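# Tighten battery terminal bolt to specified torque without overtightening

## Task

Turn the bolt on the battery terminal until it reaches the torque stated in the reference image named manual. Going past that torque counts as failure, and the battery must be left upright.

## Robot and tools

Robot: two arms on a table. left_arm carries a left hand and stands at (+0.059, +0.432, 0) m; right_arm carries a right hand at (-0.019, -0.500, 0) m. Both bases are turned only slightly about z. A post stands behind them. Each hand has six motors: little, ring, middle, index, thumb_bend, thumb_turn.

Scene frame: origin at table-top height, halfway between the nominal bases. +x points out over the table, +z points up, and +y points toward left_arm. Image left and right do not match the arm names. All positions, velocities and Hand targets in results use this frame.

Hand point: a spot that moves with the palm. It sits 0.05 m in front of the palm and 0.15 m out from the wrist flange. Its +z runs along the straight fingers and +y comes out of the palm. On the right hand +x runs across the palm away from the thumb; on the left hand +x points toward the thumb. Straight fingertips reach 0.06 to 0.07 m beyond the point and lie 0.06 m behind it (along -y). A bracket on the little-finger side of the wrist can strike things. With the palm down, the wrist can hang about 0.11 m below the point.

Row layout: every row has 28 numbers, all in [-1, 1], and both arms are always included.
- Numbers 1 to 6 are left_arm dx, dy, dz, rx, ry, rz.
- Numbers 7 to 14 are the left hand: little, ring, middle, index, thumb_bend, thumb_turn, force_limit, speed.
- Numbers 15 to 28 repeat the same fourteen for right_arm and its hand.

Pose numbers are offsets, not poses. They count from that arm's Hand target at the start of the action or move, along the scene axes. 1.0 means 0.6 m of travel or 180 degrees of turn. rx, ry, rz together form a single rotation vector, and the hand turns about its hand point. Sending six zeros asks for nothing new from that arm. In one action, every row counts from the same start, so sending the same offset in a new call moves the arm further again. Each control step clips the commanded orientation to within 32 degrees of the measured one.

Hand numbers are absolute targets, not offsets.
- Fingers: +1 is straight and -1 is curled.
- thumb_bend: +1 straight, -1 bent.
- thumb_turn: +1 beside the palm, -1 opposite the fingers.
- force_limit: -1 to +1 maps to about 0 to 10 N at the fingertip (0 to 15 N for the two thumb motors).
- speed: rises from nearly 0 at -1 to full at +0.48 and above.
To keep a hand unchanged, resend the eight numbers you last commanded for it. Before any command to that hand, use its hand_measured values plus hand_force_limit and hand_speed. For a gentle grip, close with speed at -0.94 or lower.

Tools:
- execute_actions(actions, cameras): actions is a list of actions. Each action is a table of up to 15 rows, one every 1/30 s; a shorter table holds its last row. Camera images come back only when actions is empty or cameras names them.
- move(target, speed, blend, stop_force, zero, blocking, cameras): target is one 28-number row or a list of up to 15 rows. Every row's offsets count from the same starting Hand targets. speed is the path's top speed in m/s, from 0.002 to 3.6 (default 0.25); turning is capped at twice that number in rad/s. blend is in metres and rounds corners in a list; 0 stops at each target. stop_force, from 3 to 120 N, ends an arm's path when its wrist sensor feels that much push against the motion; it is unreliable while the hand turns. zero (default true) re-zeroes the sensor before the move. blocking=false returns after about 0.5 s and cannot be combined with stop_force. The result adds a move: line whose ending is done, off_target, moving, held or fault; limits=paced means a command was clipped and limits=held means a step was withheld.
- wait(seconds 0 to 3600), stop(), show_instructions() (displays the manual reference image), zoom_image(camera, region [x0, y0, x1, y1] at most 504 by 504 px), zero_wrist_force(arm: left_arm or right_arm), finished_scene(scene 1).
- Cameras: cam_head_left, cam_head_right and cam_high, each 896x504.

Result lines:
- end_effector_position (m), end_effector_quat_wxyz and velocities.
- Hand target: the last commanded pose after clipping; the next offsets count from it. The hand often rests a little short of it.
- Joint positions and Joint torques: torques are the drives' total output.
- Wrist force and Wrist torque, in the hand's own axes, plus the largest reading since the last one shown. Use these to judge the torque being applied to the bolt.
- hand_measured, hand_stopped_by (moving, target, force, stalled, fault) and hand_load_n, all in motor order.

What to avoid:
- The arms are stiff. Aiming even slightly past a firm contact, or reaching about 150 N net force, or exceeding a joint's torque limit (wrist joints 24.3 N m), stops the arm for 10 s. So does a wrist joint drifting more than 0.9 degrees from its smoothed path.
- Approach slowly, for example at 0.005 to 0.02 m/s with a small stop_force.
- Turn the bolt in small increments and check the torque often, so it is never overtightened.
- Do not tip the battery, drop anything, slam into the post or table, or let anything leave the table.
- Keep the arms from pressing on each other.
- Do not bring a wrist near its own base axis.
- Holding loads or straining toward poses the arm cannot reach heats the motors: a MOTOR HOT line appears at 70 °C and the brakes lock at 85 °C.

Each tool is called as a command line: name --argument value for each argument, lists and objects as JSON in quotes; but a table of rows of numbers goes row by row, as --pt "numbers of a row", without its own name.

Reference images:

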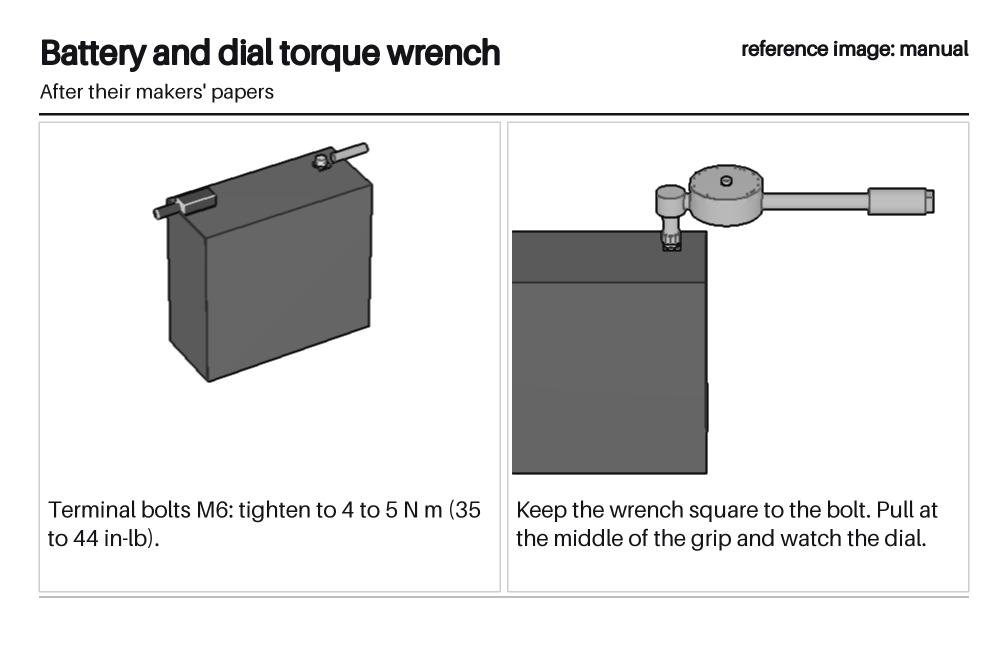

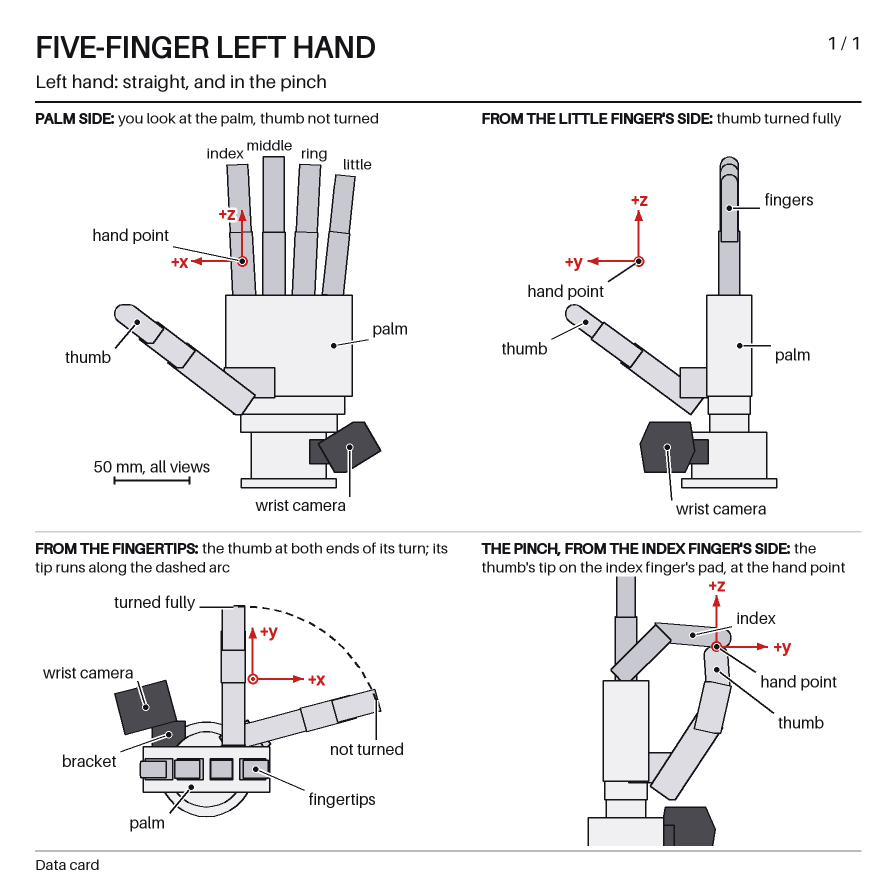

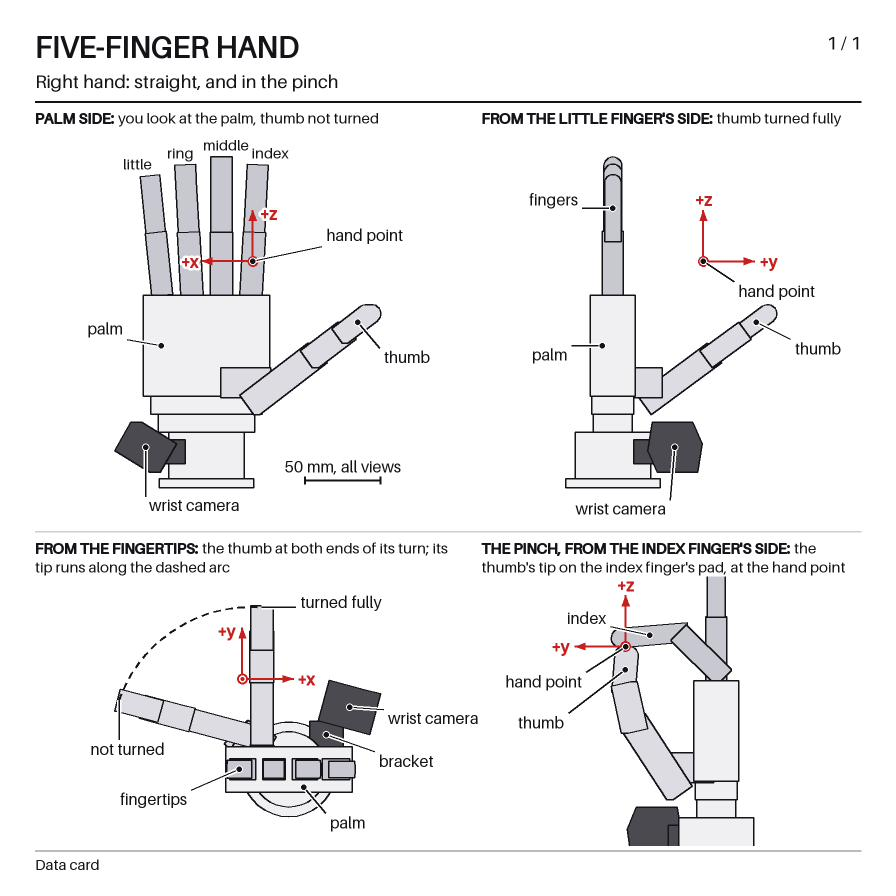

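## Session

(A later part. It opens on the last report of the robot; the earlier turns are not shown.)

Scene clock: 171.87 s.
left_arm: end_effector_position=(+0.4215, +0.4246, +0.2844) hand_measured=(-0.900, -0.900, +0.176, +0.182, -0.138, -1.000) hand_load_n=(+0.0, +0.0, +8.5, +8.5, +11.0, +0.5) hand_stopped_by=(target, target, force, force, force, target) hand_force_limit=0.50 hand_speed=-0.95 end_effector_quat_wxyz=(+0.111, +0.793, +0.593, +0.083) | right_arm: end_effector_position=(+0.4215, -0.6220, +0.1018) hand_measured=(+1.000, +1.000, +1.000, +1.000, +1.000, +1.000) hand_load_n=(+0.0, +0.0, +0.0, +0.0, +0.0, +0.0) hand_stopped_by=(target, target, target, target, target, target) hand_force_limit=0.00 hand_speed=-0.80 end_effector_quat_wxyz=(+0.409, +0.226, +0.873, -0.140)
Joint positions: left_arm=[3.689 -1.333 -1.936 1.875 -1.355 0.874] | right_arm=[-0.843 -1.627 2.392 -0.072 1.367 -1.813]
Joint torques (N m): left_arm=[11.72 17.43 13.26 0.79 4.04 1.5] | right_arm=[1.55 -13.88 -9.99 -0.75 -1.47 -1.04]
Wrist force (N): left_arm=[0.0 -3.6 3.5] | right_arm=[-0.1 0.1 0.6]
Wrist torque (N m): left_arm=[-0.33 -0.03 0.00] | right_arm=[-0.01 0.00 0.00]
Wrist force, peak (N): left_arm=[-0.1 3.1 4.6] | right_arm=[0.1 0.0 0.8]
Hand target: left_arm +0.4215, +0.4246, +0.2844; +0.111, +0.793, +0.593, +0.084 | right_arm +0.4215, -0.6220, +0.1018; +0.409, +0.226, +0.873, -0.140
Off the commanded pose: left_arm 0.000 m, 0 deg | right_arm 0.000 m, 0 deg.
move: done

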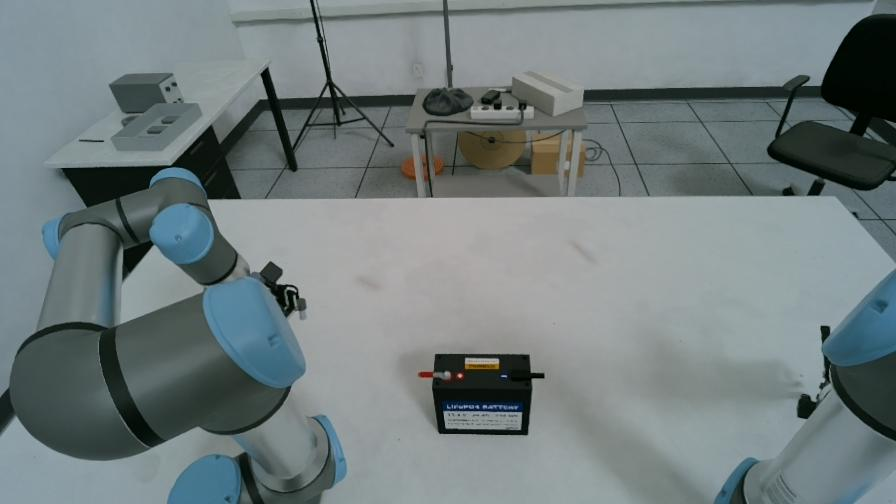

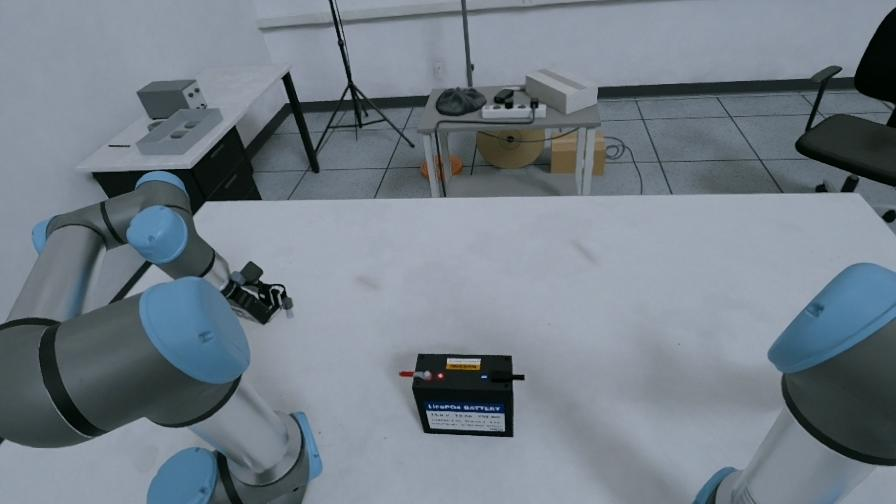

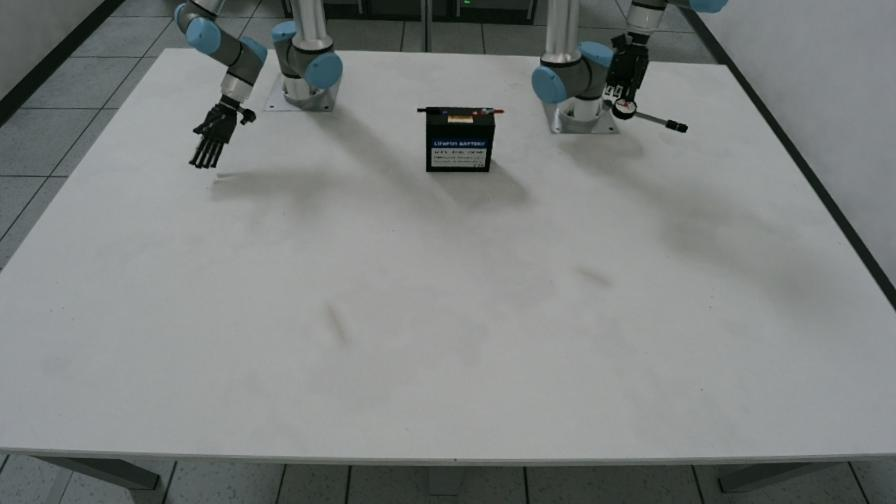

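move --pt "0.0 -0.2077 0.026 0 0 -0.4125 -0.9 -0.9 -0.5 -0.5 -0.7 -1 0.5 -0.95 0 0 0 0 0 0 1 1 1 1 1 1 0 -0.8" --pt "-0.1405 -0.6427 0.026 0 0 -0.825 -0.9 -0.9 -0.5 -0.5 -0.7 -1 0.5 -0.95 0 0 0 0 0 0 1 1 1 1 1 1 0 -0.8" --speed 0.22 --blend 0.05 --cameras '["all"]'

zoom_image --camera "cam_high" --region '[400, 50, 540, 150]'

zoom_image --camera "cam_head_left" --region '[400, 270, 560, 400]'

zoom_image --camera "cam_head_right" --region '[380, 270, 540, 400]'

Scene clock: 187.13 s.
left_arm: end_effector_position=(+0.3372, +0.0391, +0.3000) hand_measured=(-0.900, -0.900, +0.176, +0.182, -0.138, -1.000) hand_load_n=(+0.0, +0.0, +8.5, +8.5, +11.0, +0.0) hand_stopped_by=(target, target, force, force, force, target) hand_force_limit=0.50 hand_speed=-0.95 end_effector_quat_wxyz=(+0.111, +0.786, -0.602, -0.084) | right_arm: end_effector_position=(+0.4215, -0.6220, +0.1018) hand_measured=(+1.000, +1.000, +1.000, +1.000, +1.000, +1.000) hand_load_n=(+0.0, +0.0, +0.0, +0.0, +0.0, +0.0) hand_stopped_by=(target, target, target, target, target, target) hand_force_limit=0.00 hand_speed=-0.80 end_effector_quat_wxyz=(+0.409, +0.226, +0.873, -0.140)
Joint positions: left_arm=[2.647 -2.066 -1.162 1.441 -1.392 2.463] | right_arm=[-0.843 -1.627 2.392 -0.072 1.367 -1.813]
Joint torques (N m): left_arm=[-9.14 28.49 28.13 -5.79 -1.96 1.67] | right_arm=[1.63 -13.8 -12.56 -0.67 -1.46 -1.17]
Wrist force (N): left_arm=[0.0 -3.4 3.5] | right_arm=[-0.2 0.2 0.7]
Wrist torque (N m): left_arm=[-0.32 -0.03 0.03] | right_arm=[-0.01 0.02 0.00]
Wrist force, peak (N): left_arm=[0.3 -3.9 4.0] | right_arm=[-0.1 0.3 0.7]
Hand target: left_arm +0.3372, +0.0390, +0.3000; +0.111, +0.786, -0.603, -0.084 | right_arm +0.4215, -0.6220, +0.1018; +0.409, +0.226, +0.873, -0.140
Off the commanded pose: left_arm 0.000 m, 0 deg | right_arm 0.000 m, 0 deg.
move: done

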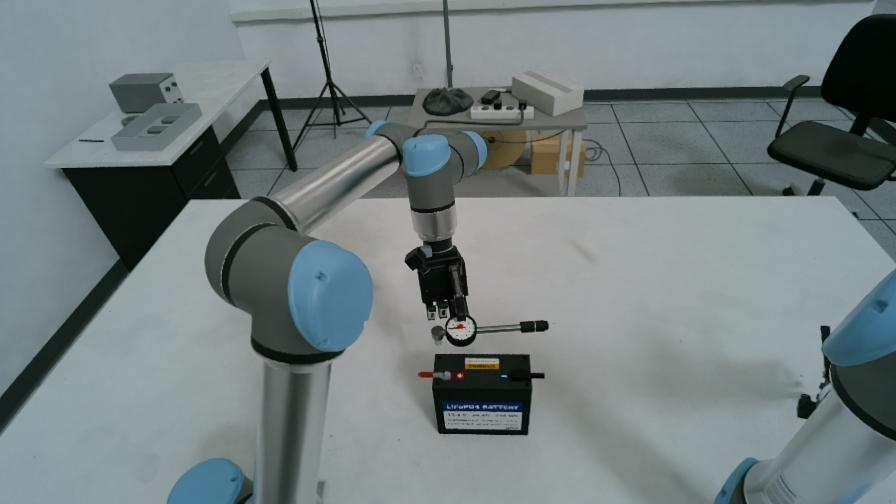

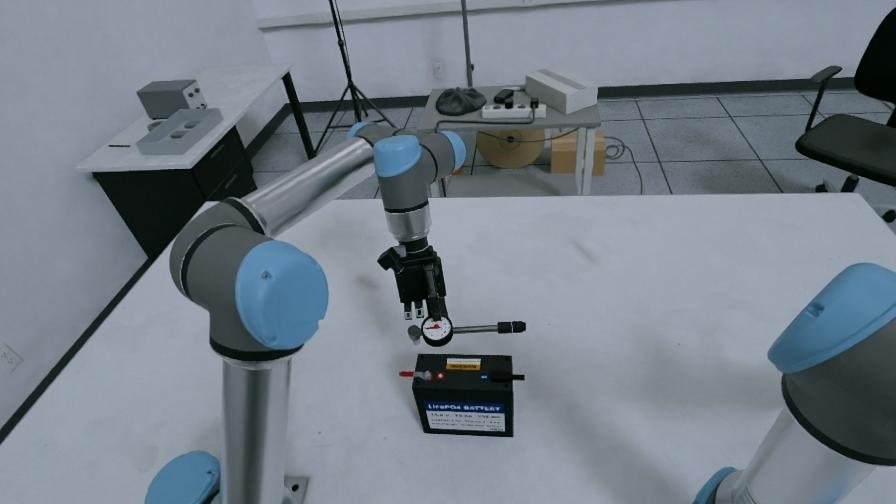

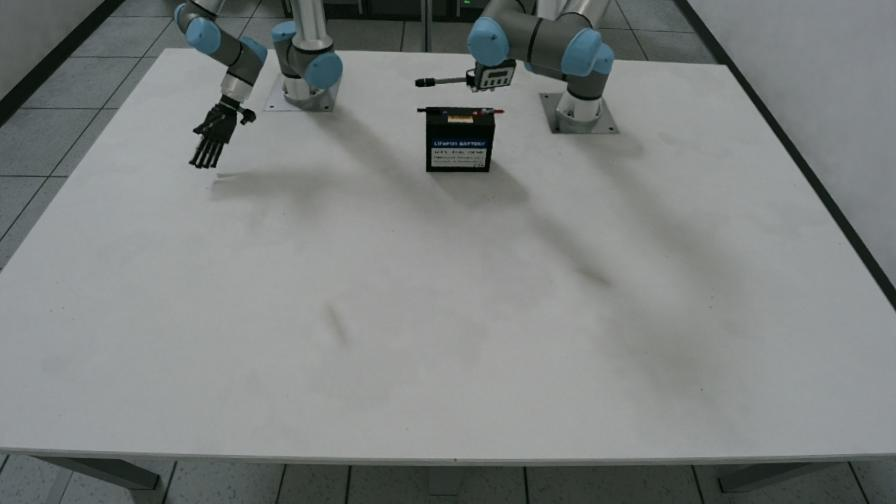

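Scaled by 3.600 from the camera's image (finer frame: 1280x720).

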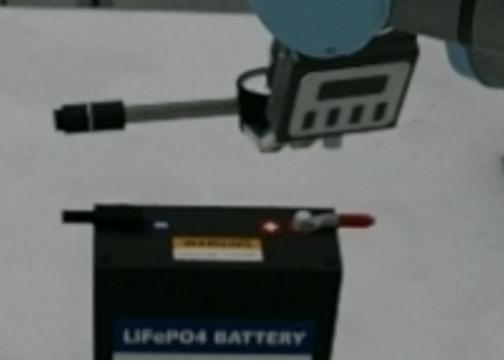

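Scaled by 3.150 from the camera's image (finer frame: 1280x720).

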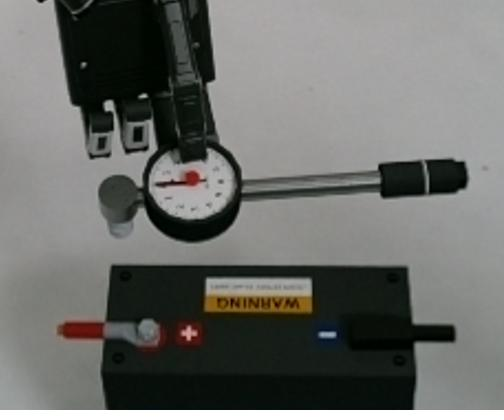

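Scaled by 3.150 from the camera's image (finer frame: 1280x720).

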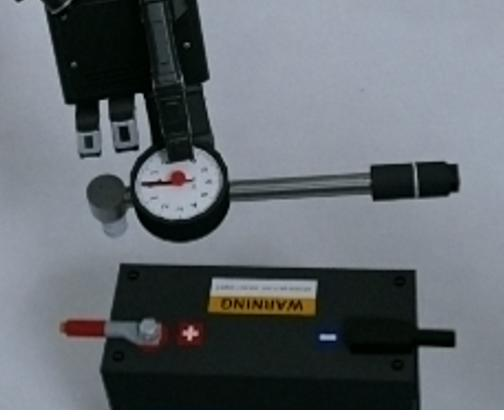

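zoom_image --camera "cam_head_left" --region '[420, 320, 480, 380]'

zoom_image --camera "cam_head_right" --region '[395, 320, 455, 380]'

zoom_image --camera "cam_high" --region '[455, 60, 515, 120]'

Scaled by 8.400 from the camera's image (finer frame: 1280x720).

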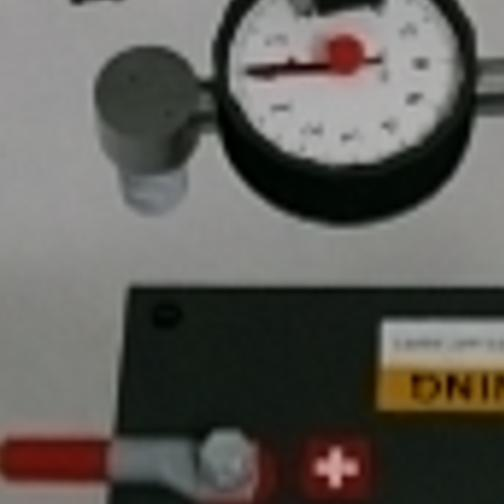

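Scaled by 8.400 from the camera's image (finer frame: 1280x720).

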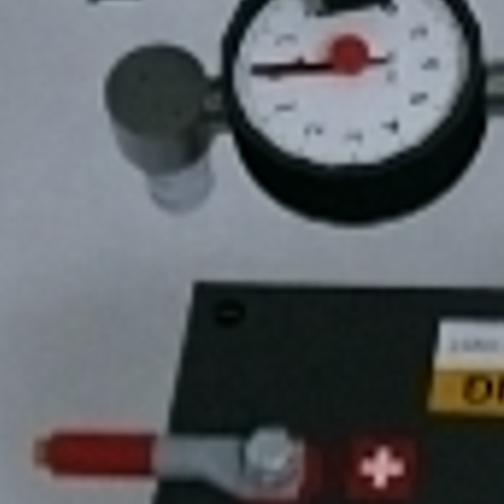

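Scaled by 8.400 from the camera's image (finer frame: 1280x720).

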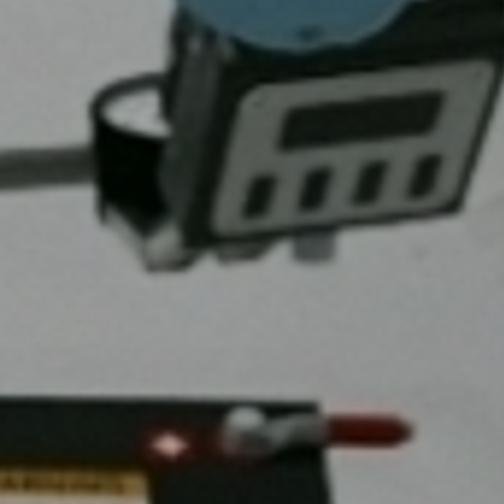

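move --target '[-0.0258,-0.0187,-0.0917,-0.0078,0,0,-0.9,-0.9,-0.5,-0.5,-0.7,-1,0.5,-0.95,0,0,0,0,0,0,1,1,1,1,1,1,0,-0.8]' --speed 0.06 --cameras '["all"]'

zoom_image --camera "cam_head_left" --region '[420, 335, 480, 395]'

zoom_image --camera "cam_head_right" --region '[400, 335, 460, 395]'

zoom_image --camera "cam_high" --region '[440, 70, 500, 130]'

Scene clock: 193.13 s.
left_arm: end_effector_position=(+0.3218, +0.0278, +0.2451) hand_measured=(-0.900, -0.900, +0.176, +0.182, -0.138, -1.000) hand_load_n=(+0.0, +0.0, +9.0, +8.5, +11.0, +0.0) hand_stopped_by=(target, target, force, force, force, target) hand_force_limit=0.50 hand_speed=-0.95 end_effector_quat_wxyz=(+0.120, +0.784, -0.604, -0.077) | right_arm: end_effector_position=(+0.4215, -0.6220, +0.1018) hand_measured=(+1.000, +1.000, +1.000, +1.000, +1.000, +1.000) hand_load_n=(+0.0, +0.0, +0.0, +0.0, +0.0, +0.0) hand_stopped_by=(target, target, target, target, target, target) hand_force_limit=0.00 hand_speed=-0.80 end_effector_quat_wxyz=(+0.409, +0.226, +0.873, -0.140)
Joint positions: left_arm=[2.623 -2.069 -1.301 1.597 -1.366 2.444] | right_arm=[-0.843 -1.627 2.392 -0.072 1.367 -1.813]
Joint torques (N m): left_arm=[-9.11 28.54 11.23 -0.65 4.2 -1.36] | right_arm=[0.4 -14.69 -10.51 -1 -1.66 -1.17]
Wrist force (N): left_arm=[-0.6 -3.3 3.5] | right_arm=[0.1 0.1 0.5]
Wrist torque (N m): left_arm=[-0.28 0.04 0.14] | right_arm=[-0.01 -0.03 0.01]
Wrist force, peak (N): left_arm=[-0.4 -3.6 3.8] | right_arm=[-0.1 0.1 0.7]
Hand target: left_arm +0.3218, +0.0278, +0.2450; +0.120, +0.784, -0.604, -0.077 | right_arm +0.4215, -0.6220, +0.1018; +0.409, +0.226, +0.873, -0.140
Off the commanded pose: left_arm 0.000 m, 0 deg | right_arm 0.000 m, 0 deg.
move: done

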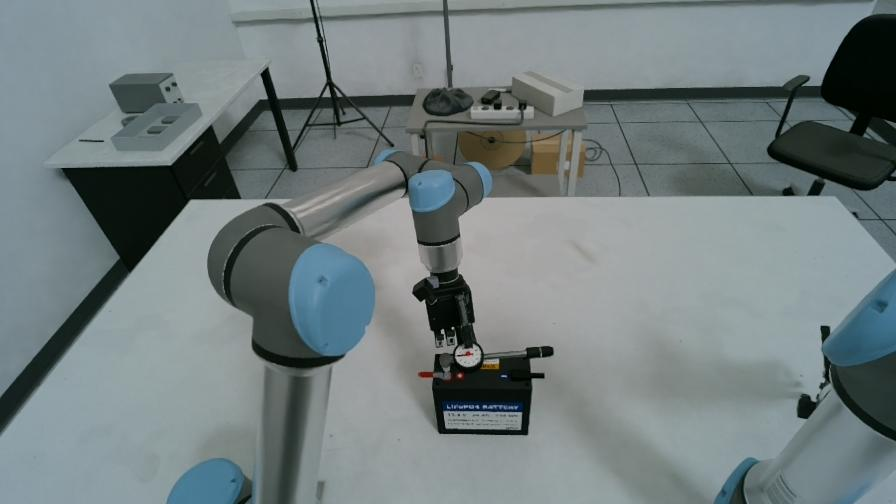

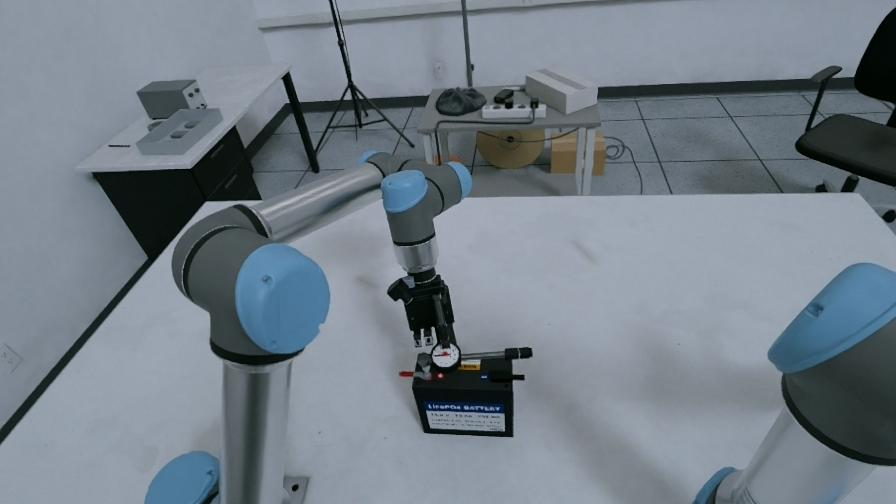

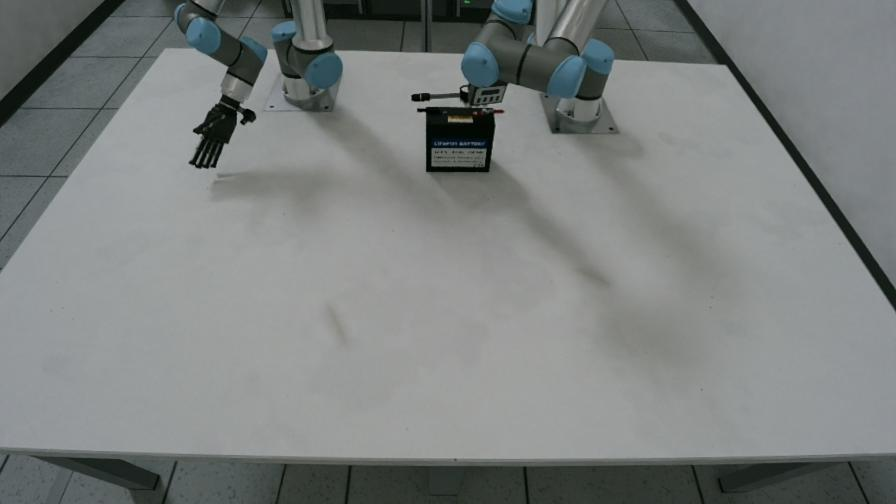

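Scaled by 8.400 from the camera's image (finer frame: 1280x720).

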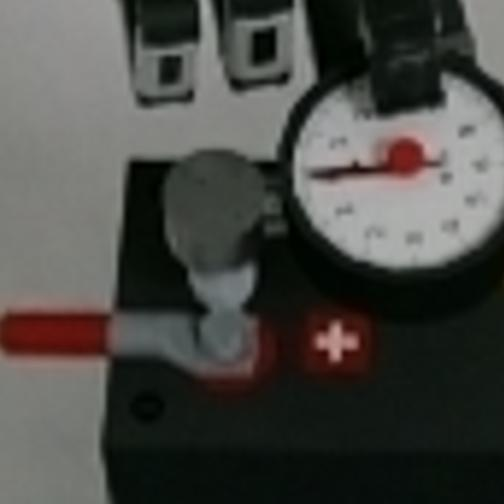

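Scaled by 8.400 from the camera's image (finer frame: 1280x720).

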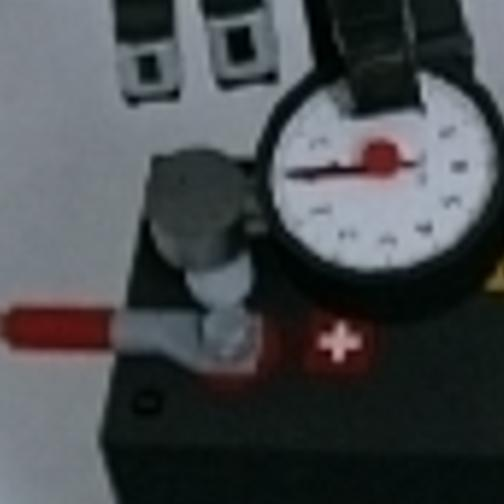

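Scaled by 8.400 from the camera's image (finer frame: 1280x720).

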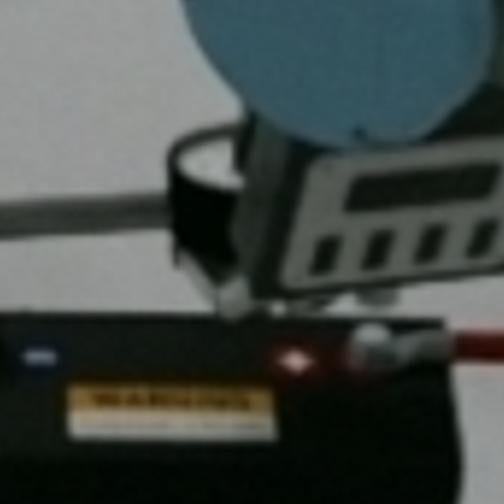

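zoom_image --camera "cam_head_left" --region '[434, 350, 464, 380]'

zoom_image --camera "cam_head_right" --region '[412, 350, 442, 380]'

zoom_image --camera "cam_high" --region '[465, 90, 495, 120]'

Scaled by 16.800 from the camera's image (finer frame: 1280x720).

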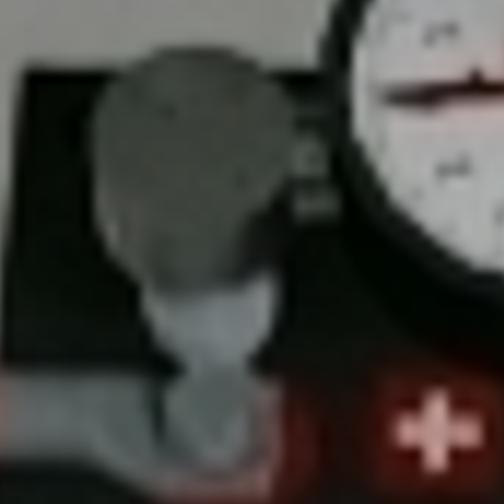

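Scaled by 16.800 from the camera's image (finer frame: 1280x720).

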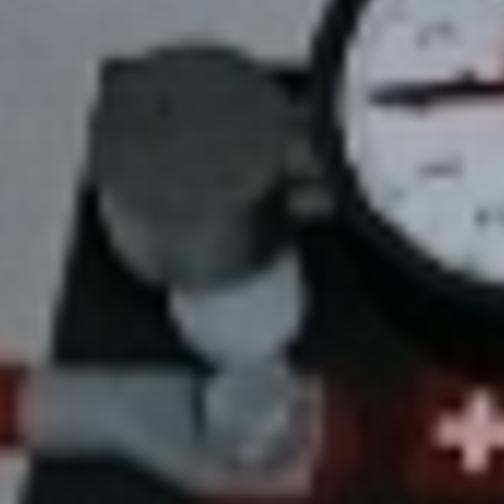

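Scaled by 16.800 from the camera's image (finer frame: 1280x720).

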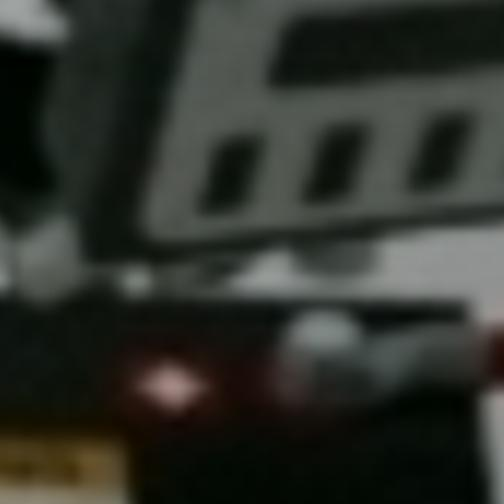

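move --target '[0,0,-0.0192,0,0,0,-0.9,-0.9,-0.5,-0.5,-0.7,-1,0.5,-0.95,0,0,0,0,0,0,1,1,1,1,1,1,0,-0.8]' --speed 0.03 --cameras '["all"]'

zoom_image --camera "cam_head_left" --region '[429, 350, 469, 390]'

zoom_image --camera "cam_head_right" --region '[407, 350, 447, 390]'

zoom_image --camera "cam_high" --region '[460, 90, 500, 130]'

Scene clock: 195.93 s.
left_arm: end_effector_position=(+0.3218, +0.0278, +0.2336) hand_measured=(-0.900, -0.900, +0.176, +0.182, -0.138, -1.000) hand_load_n=(+0.0, +0.0, +8.5, +8.5, +11.0, +0.0) hand_stopped_by=(target, target, force, force, force, target) hand_force_limit=0.50 hand_speed=-0.95 end_effector_quat_wxyz=(+0.120, +0.784, -0.604, -0.077) | right_arm: end_effector_position=(+0.4215, -0.6220, +0.1018) hand_measured=(+1.000, +1.000, +1.000, +1.000, +1.000, +1.000) hand_load_n=(+0.0, +0.0, +0.0, +0.0, +0.0, +0.0) hand_stopped_by=(target, target, target, target, target, target) hand_force_limit=0.00 hand_speed=-0.80 end_effector_quat_wxyz=(+0.409, +0.226, +0.873, -0.140)
Joint positions: left_arm=[2.623 -2.075 -1.321 1.623 -1.366 2.444] | right_arm=[-0.843 -1.627 2.392 -0.072 1.367 -1.813]
Joint torques (N m): left_arm=[-7.67 29.1 10.33 -0.56 3 -1.1] | right_arm=[1.13 -14.09 -10.13 -1.05 -1.66 -1.45]
Wrist force (N): left_arm=[-0.6 -3.3 3.7] | right_arm=[-0.1 0.1 0.4]
Wrist torque (N m): left_arm=[-0.30 0.04 0.14] | right_arm=[0.00 0.00 0.00]
Wrist force, peak (N): left_arm=[-0.6 -3.5 3.8] | right_arm=[-0.1 0.2 0.7]
Hand target: left_arm +0.3218, +0.0278, +0.2334; +0.120, +0.784, -0.604, -0.077 | right_arm +0.4215, -0.6220, +0.1018; +0.409, +0.226, +0.873, -0.140
Off the commanded pose: left_arm 0.000 m, 0 deg | right_arm 0.000 m, 0 deg.
move: done

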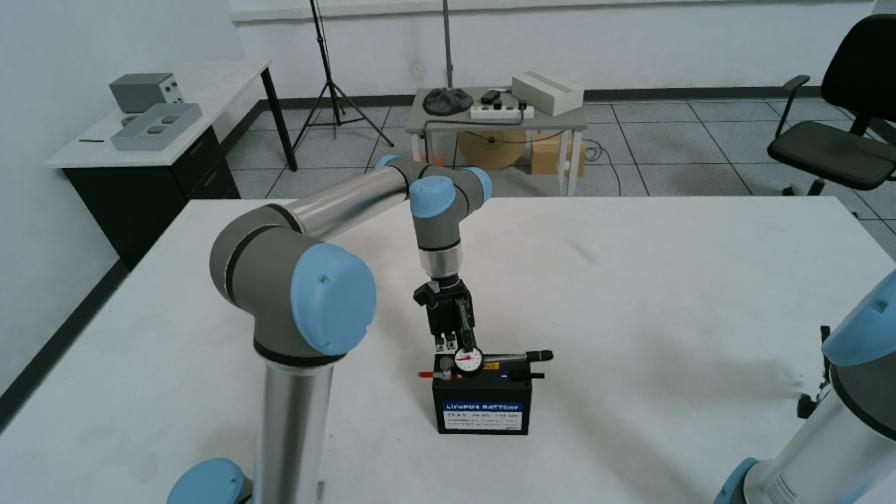

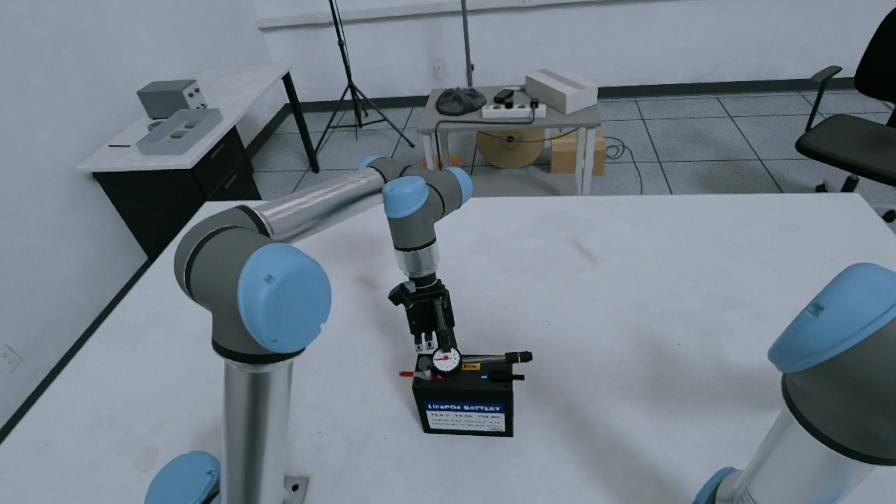

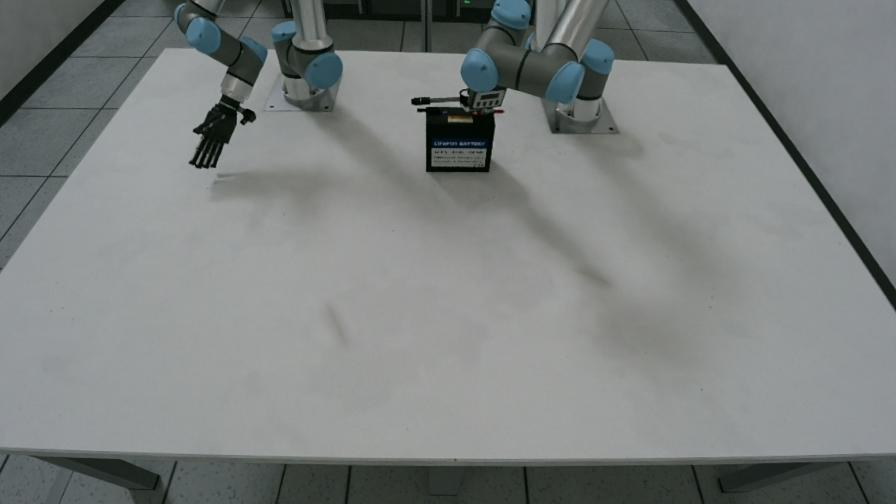

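Scaled by 12.600 from the camera's image (finer frame: 1280x720).

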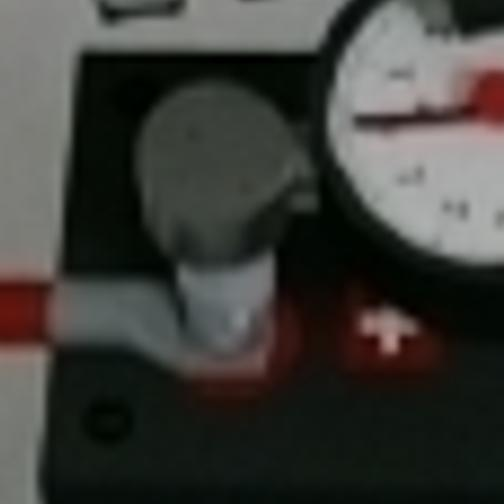

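Scaled by 12.600 from the camera's image (finer frame: 1280x720).

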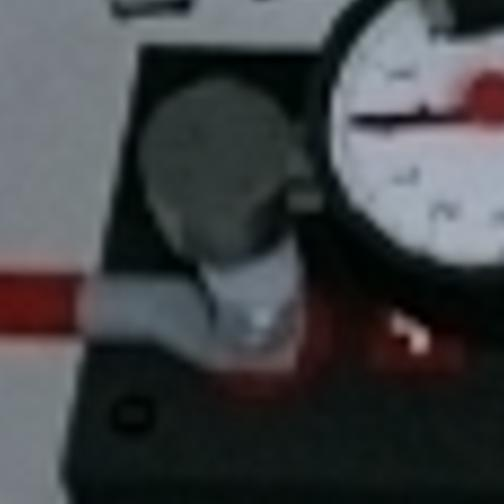

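Scaled by 12.600 from the camera's image (finer frame: 1280x720).

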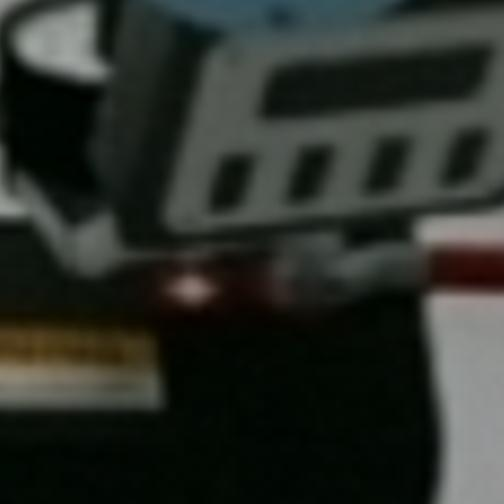

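move --target '[0,0,-0.0233,0,0,0,-0.9,-0.9,-0.5,-0.5,-0.7,-1,0.5,-0.95,0,0,0,0,0,0,1,1,1,1,1,1,0,-0.8]' --speed 0.01 --stop_force 3 --cameras '["all"]'

zoom_image --camera "cam_head_left" --region '[429, 350, 469, 390]'

zoom_image --camera "cam_high" --region '[460, 90, 500, 130]'

Scene clock: 197.50 s.
left_arm: end_effector_position=(+0.3217, +0.0278, +0.2320) hand_measured=(-0.900, -0.900, +0.176, +0.182, -0.138, -1.000) hand_load_n=(+0.0, +0.0, +7.5, +9.5, +11.0, +1.5) hand_stopped_by=(target, target, force, force, force, target) hand_force_limit=0.50 hand_speed=-0.95 end_effector_quat_wxyz=(+0.120, +0.784, -0.604, -0.077) | right_arm: end_effector_position=(+0.4215, -0.6220, +0.1018) hand_measured=(+1.000, +1.000, +1.000, +1.000, +1.000, +1.000) hand_load_n=(+0.5, +0.0, +0.0, +0.0, +0.0, -0.5) hand_stopped_by=(target, target, target, target, target, target) hand_force_limit=0.00 hand_speed=-0.80 end_effector_quat_wxyz=(+0.409, +0.226, +0.873, -0.140)
Joint positions: left_arm=[2.623 -2.076 -1.323 1.627 -1.366 2.444] | right_arm=[-0.843 -1.627 2.392 -0.072 1.367 -1.813]
Joint torques (N m): left_arm=[-5.33 44.48 27.43 -5.26 2.88 -1.08] | right_arm=[1.68 -15.15 -11.53 -1.2 -1.62 -1.22]
Wrist force (N): left_arm=[-0.6 -1.2 2.4] | right_arm=[-0.2 0.1 0.6]
Wrist torque (N m): left_arm=[-0.18 -0.07 0.04] | right_arm=[-0.02 0.02 -0.01]
Wrist force, peak (N): left_arm=[-0.4 -3.6 3.7] | right_arm=[-0.2 0.3 0.6]
Hand target: left_arm +0.3217, +0.0278, +0.2320; +0.120, +0.784, -0.604, -0.077 (not the last commanded pose) | right_arm +0.4215, -0.6220, +0.1018; +0.409, +0.226, +0.873, -0.140
Off the commanded pose: left_arm 0.012 m, 0 deg | right_arm 0.000 m, 0 deg.
move: contact (left_arm)

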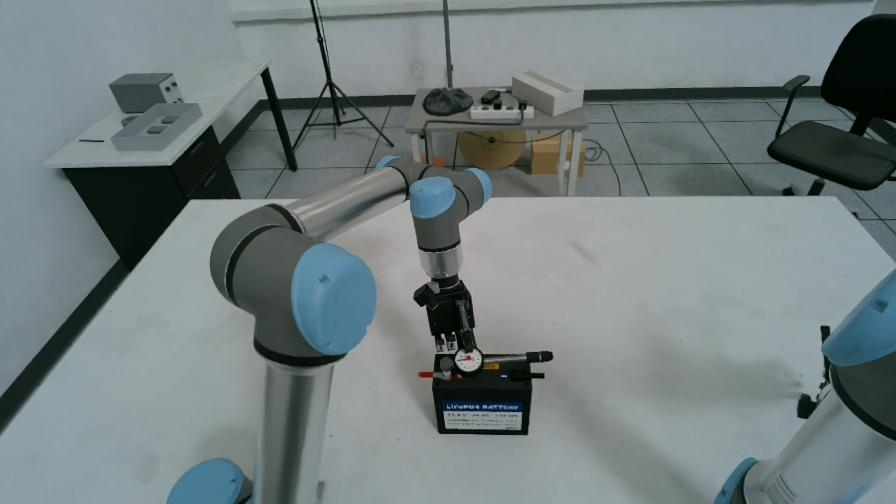

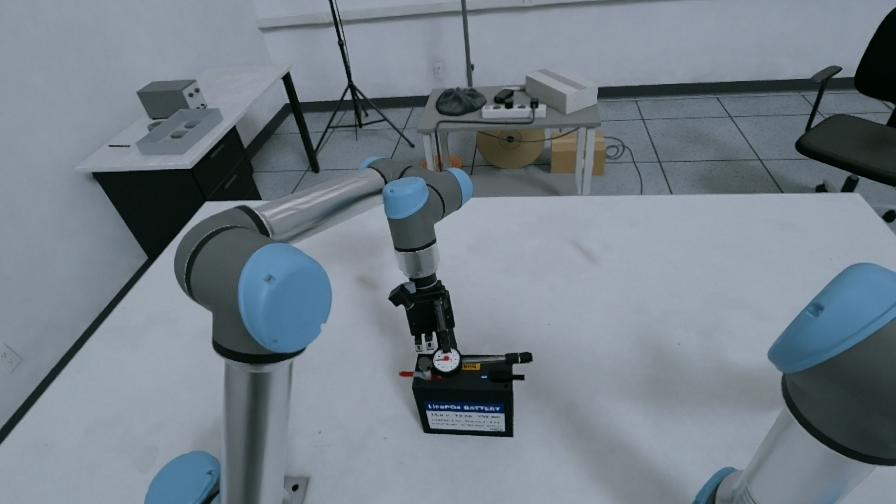

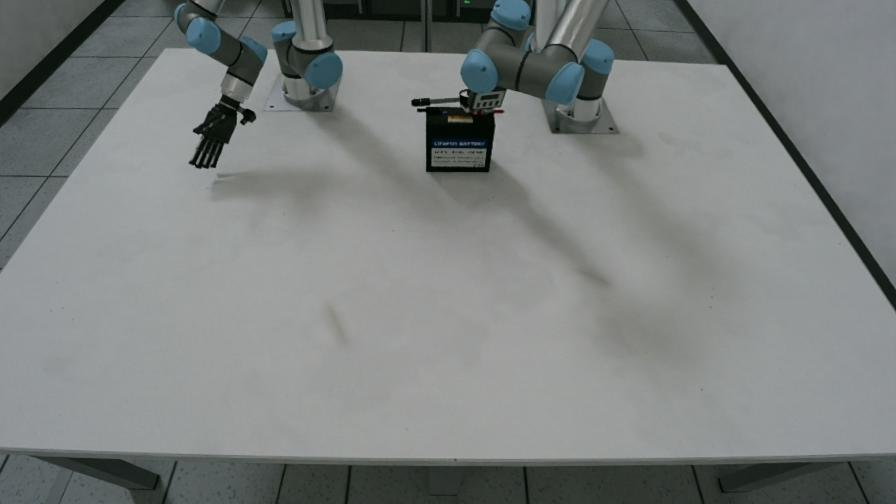

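Scaled by 12.600 from the camera's image (finer frame: 1280x720).

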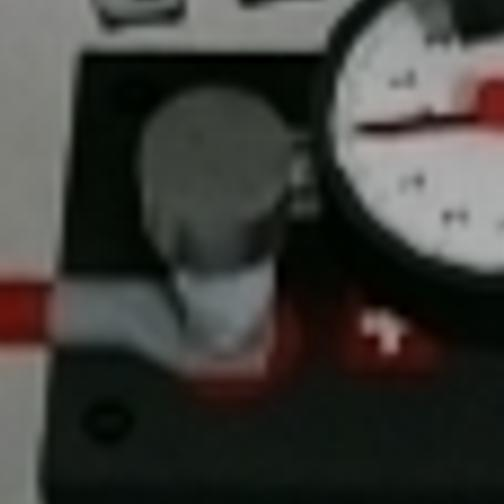

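Scaled by 12.600 from the camera's image (finer frame: 1280x720).

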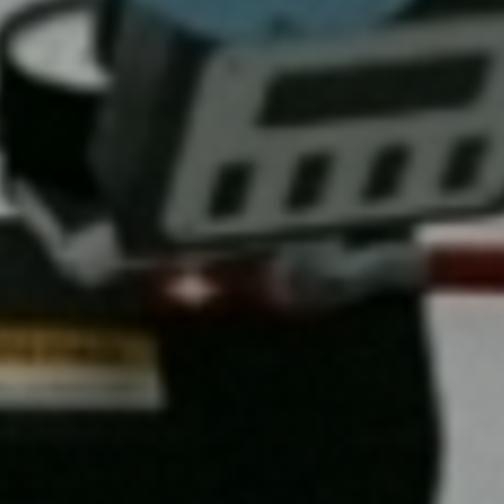

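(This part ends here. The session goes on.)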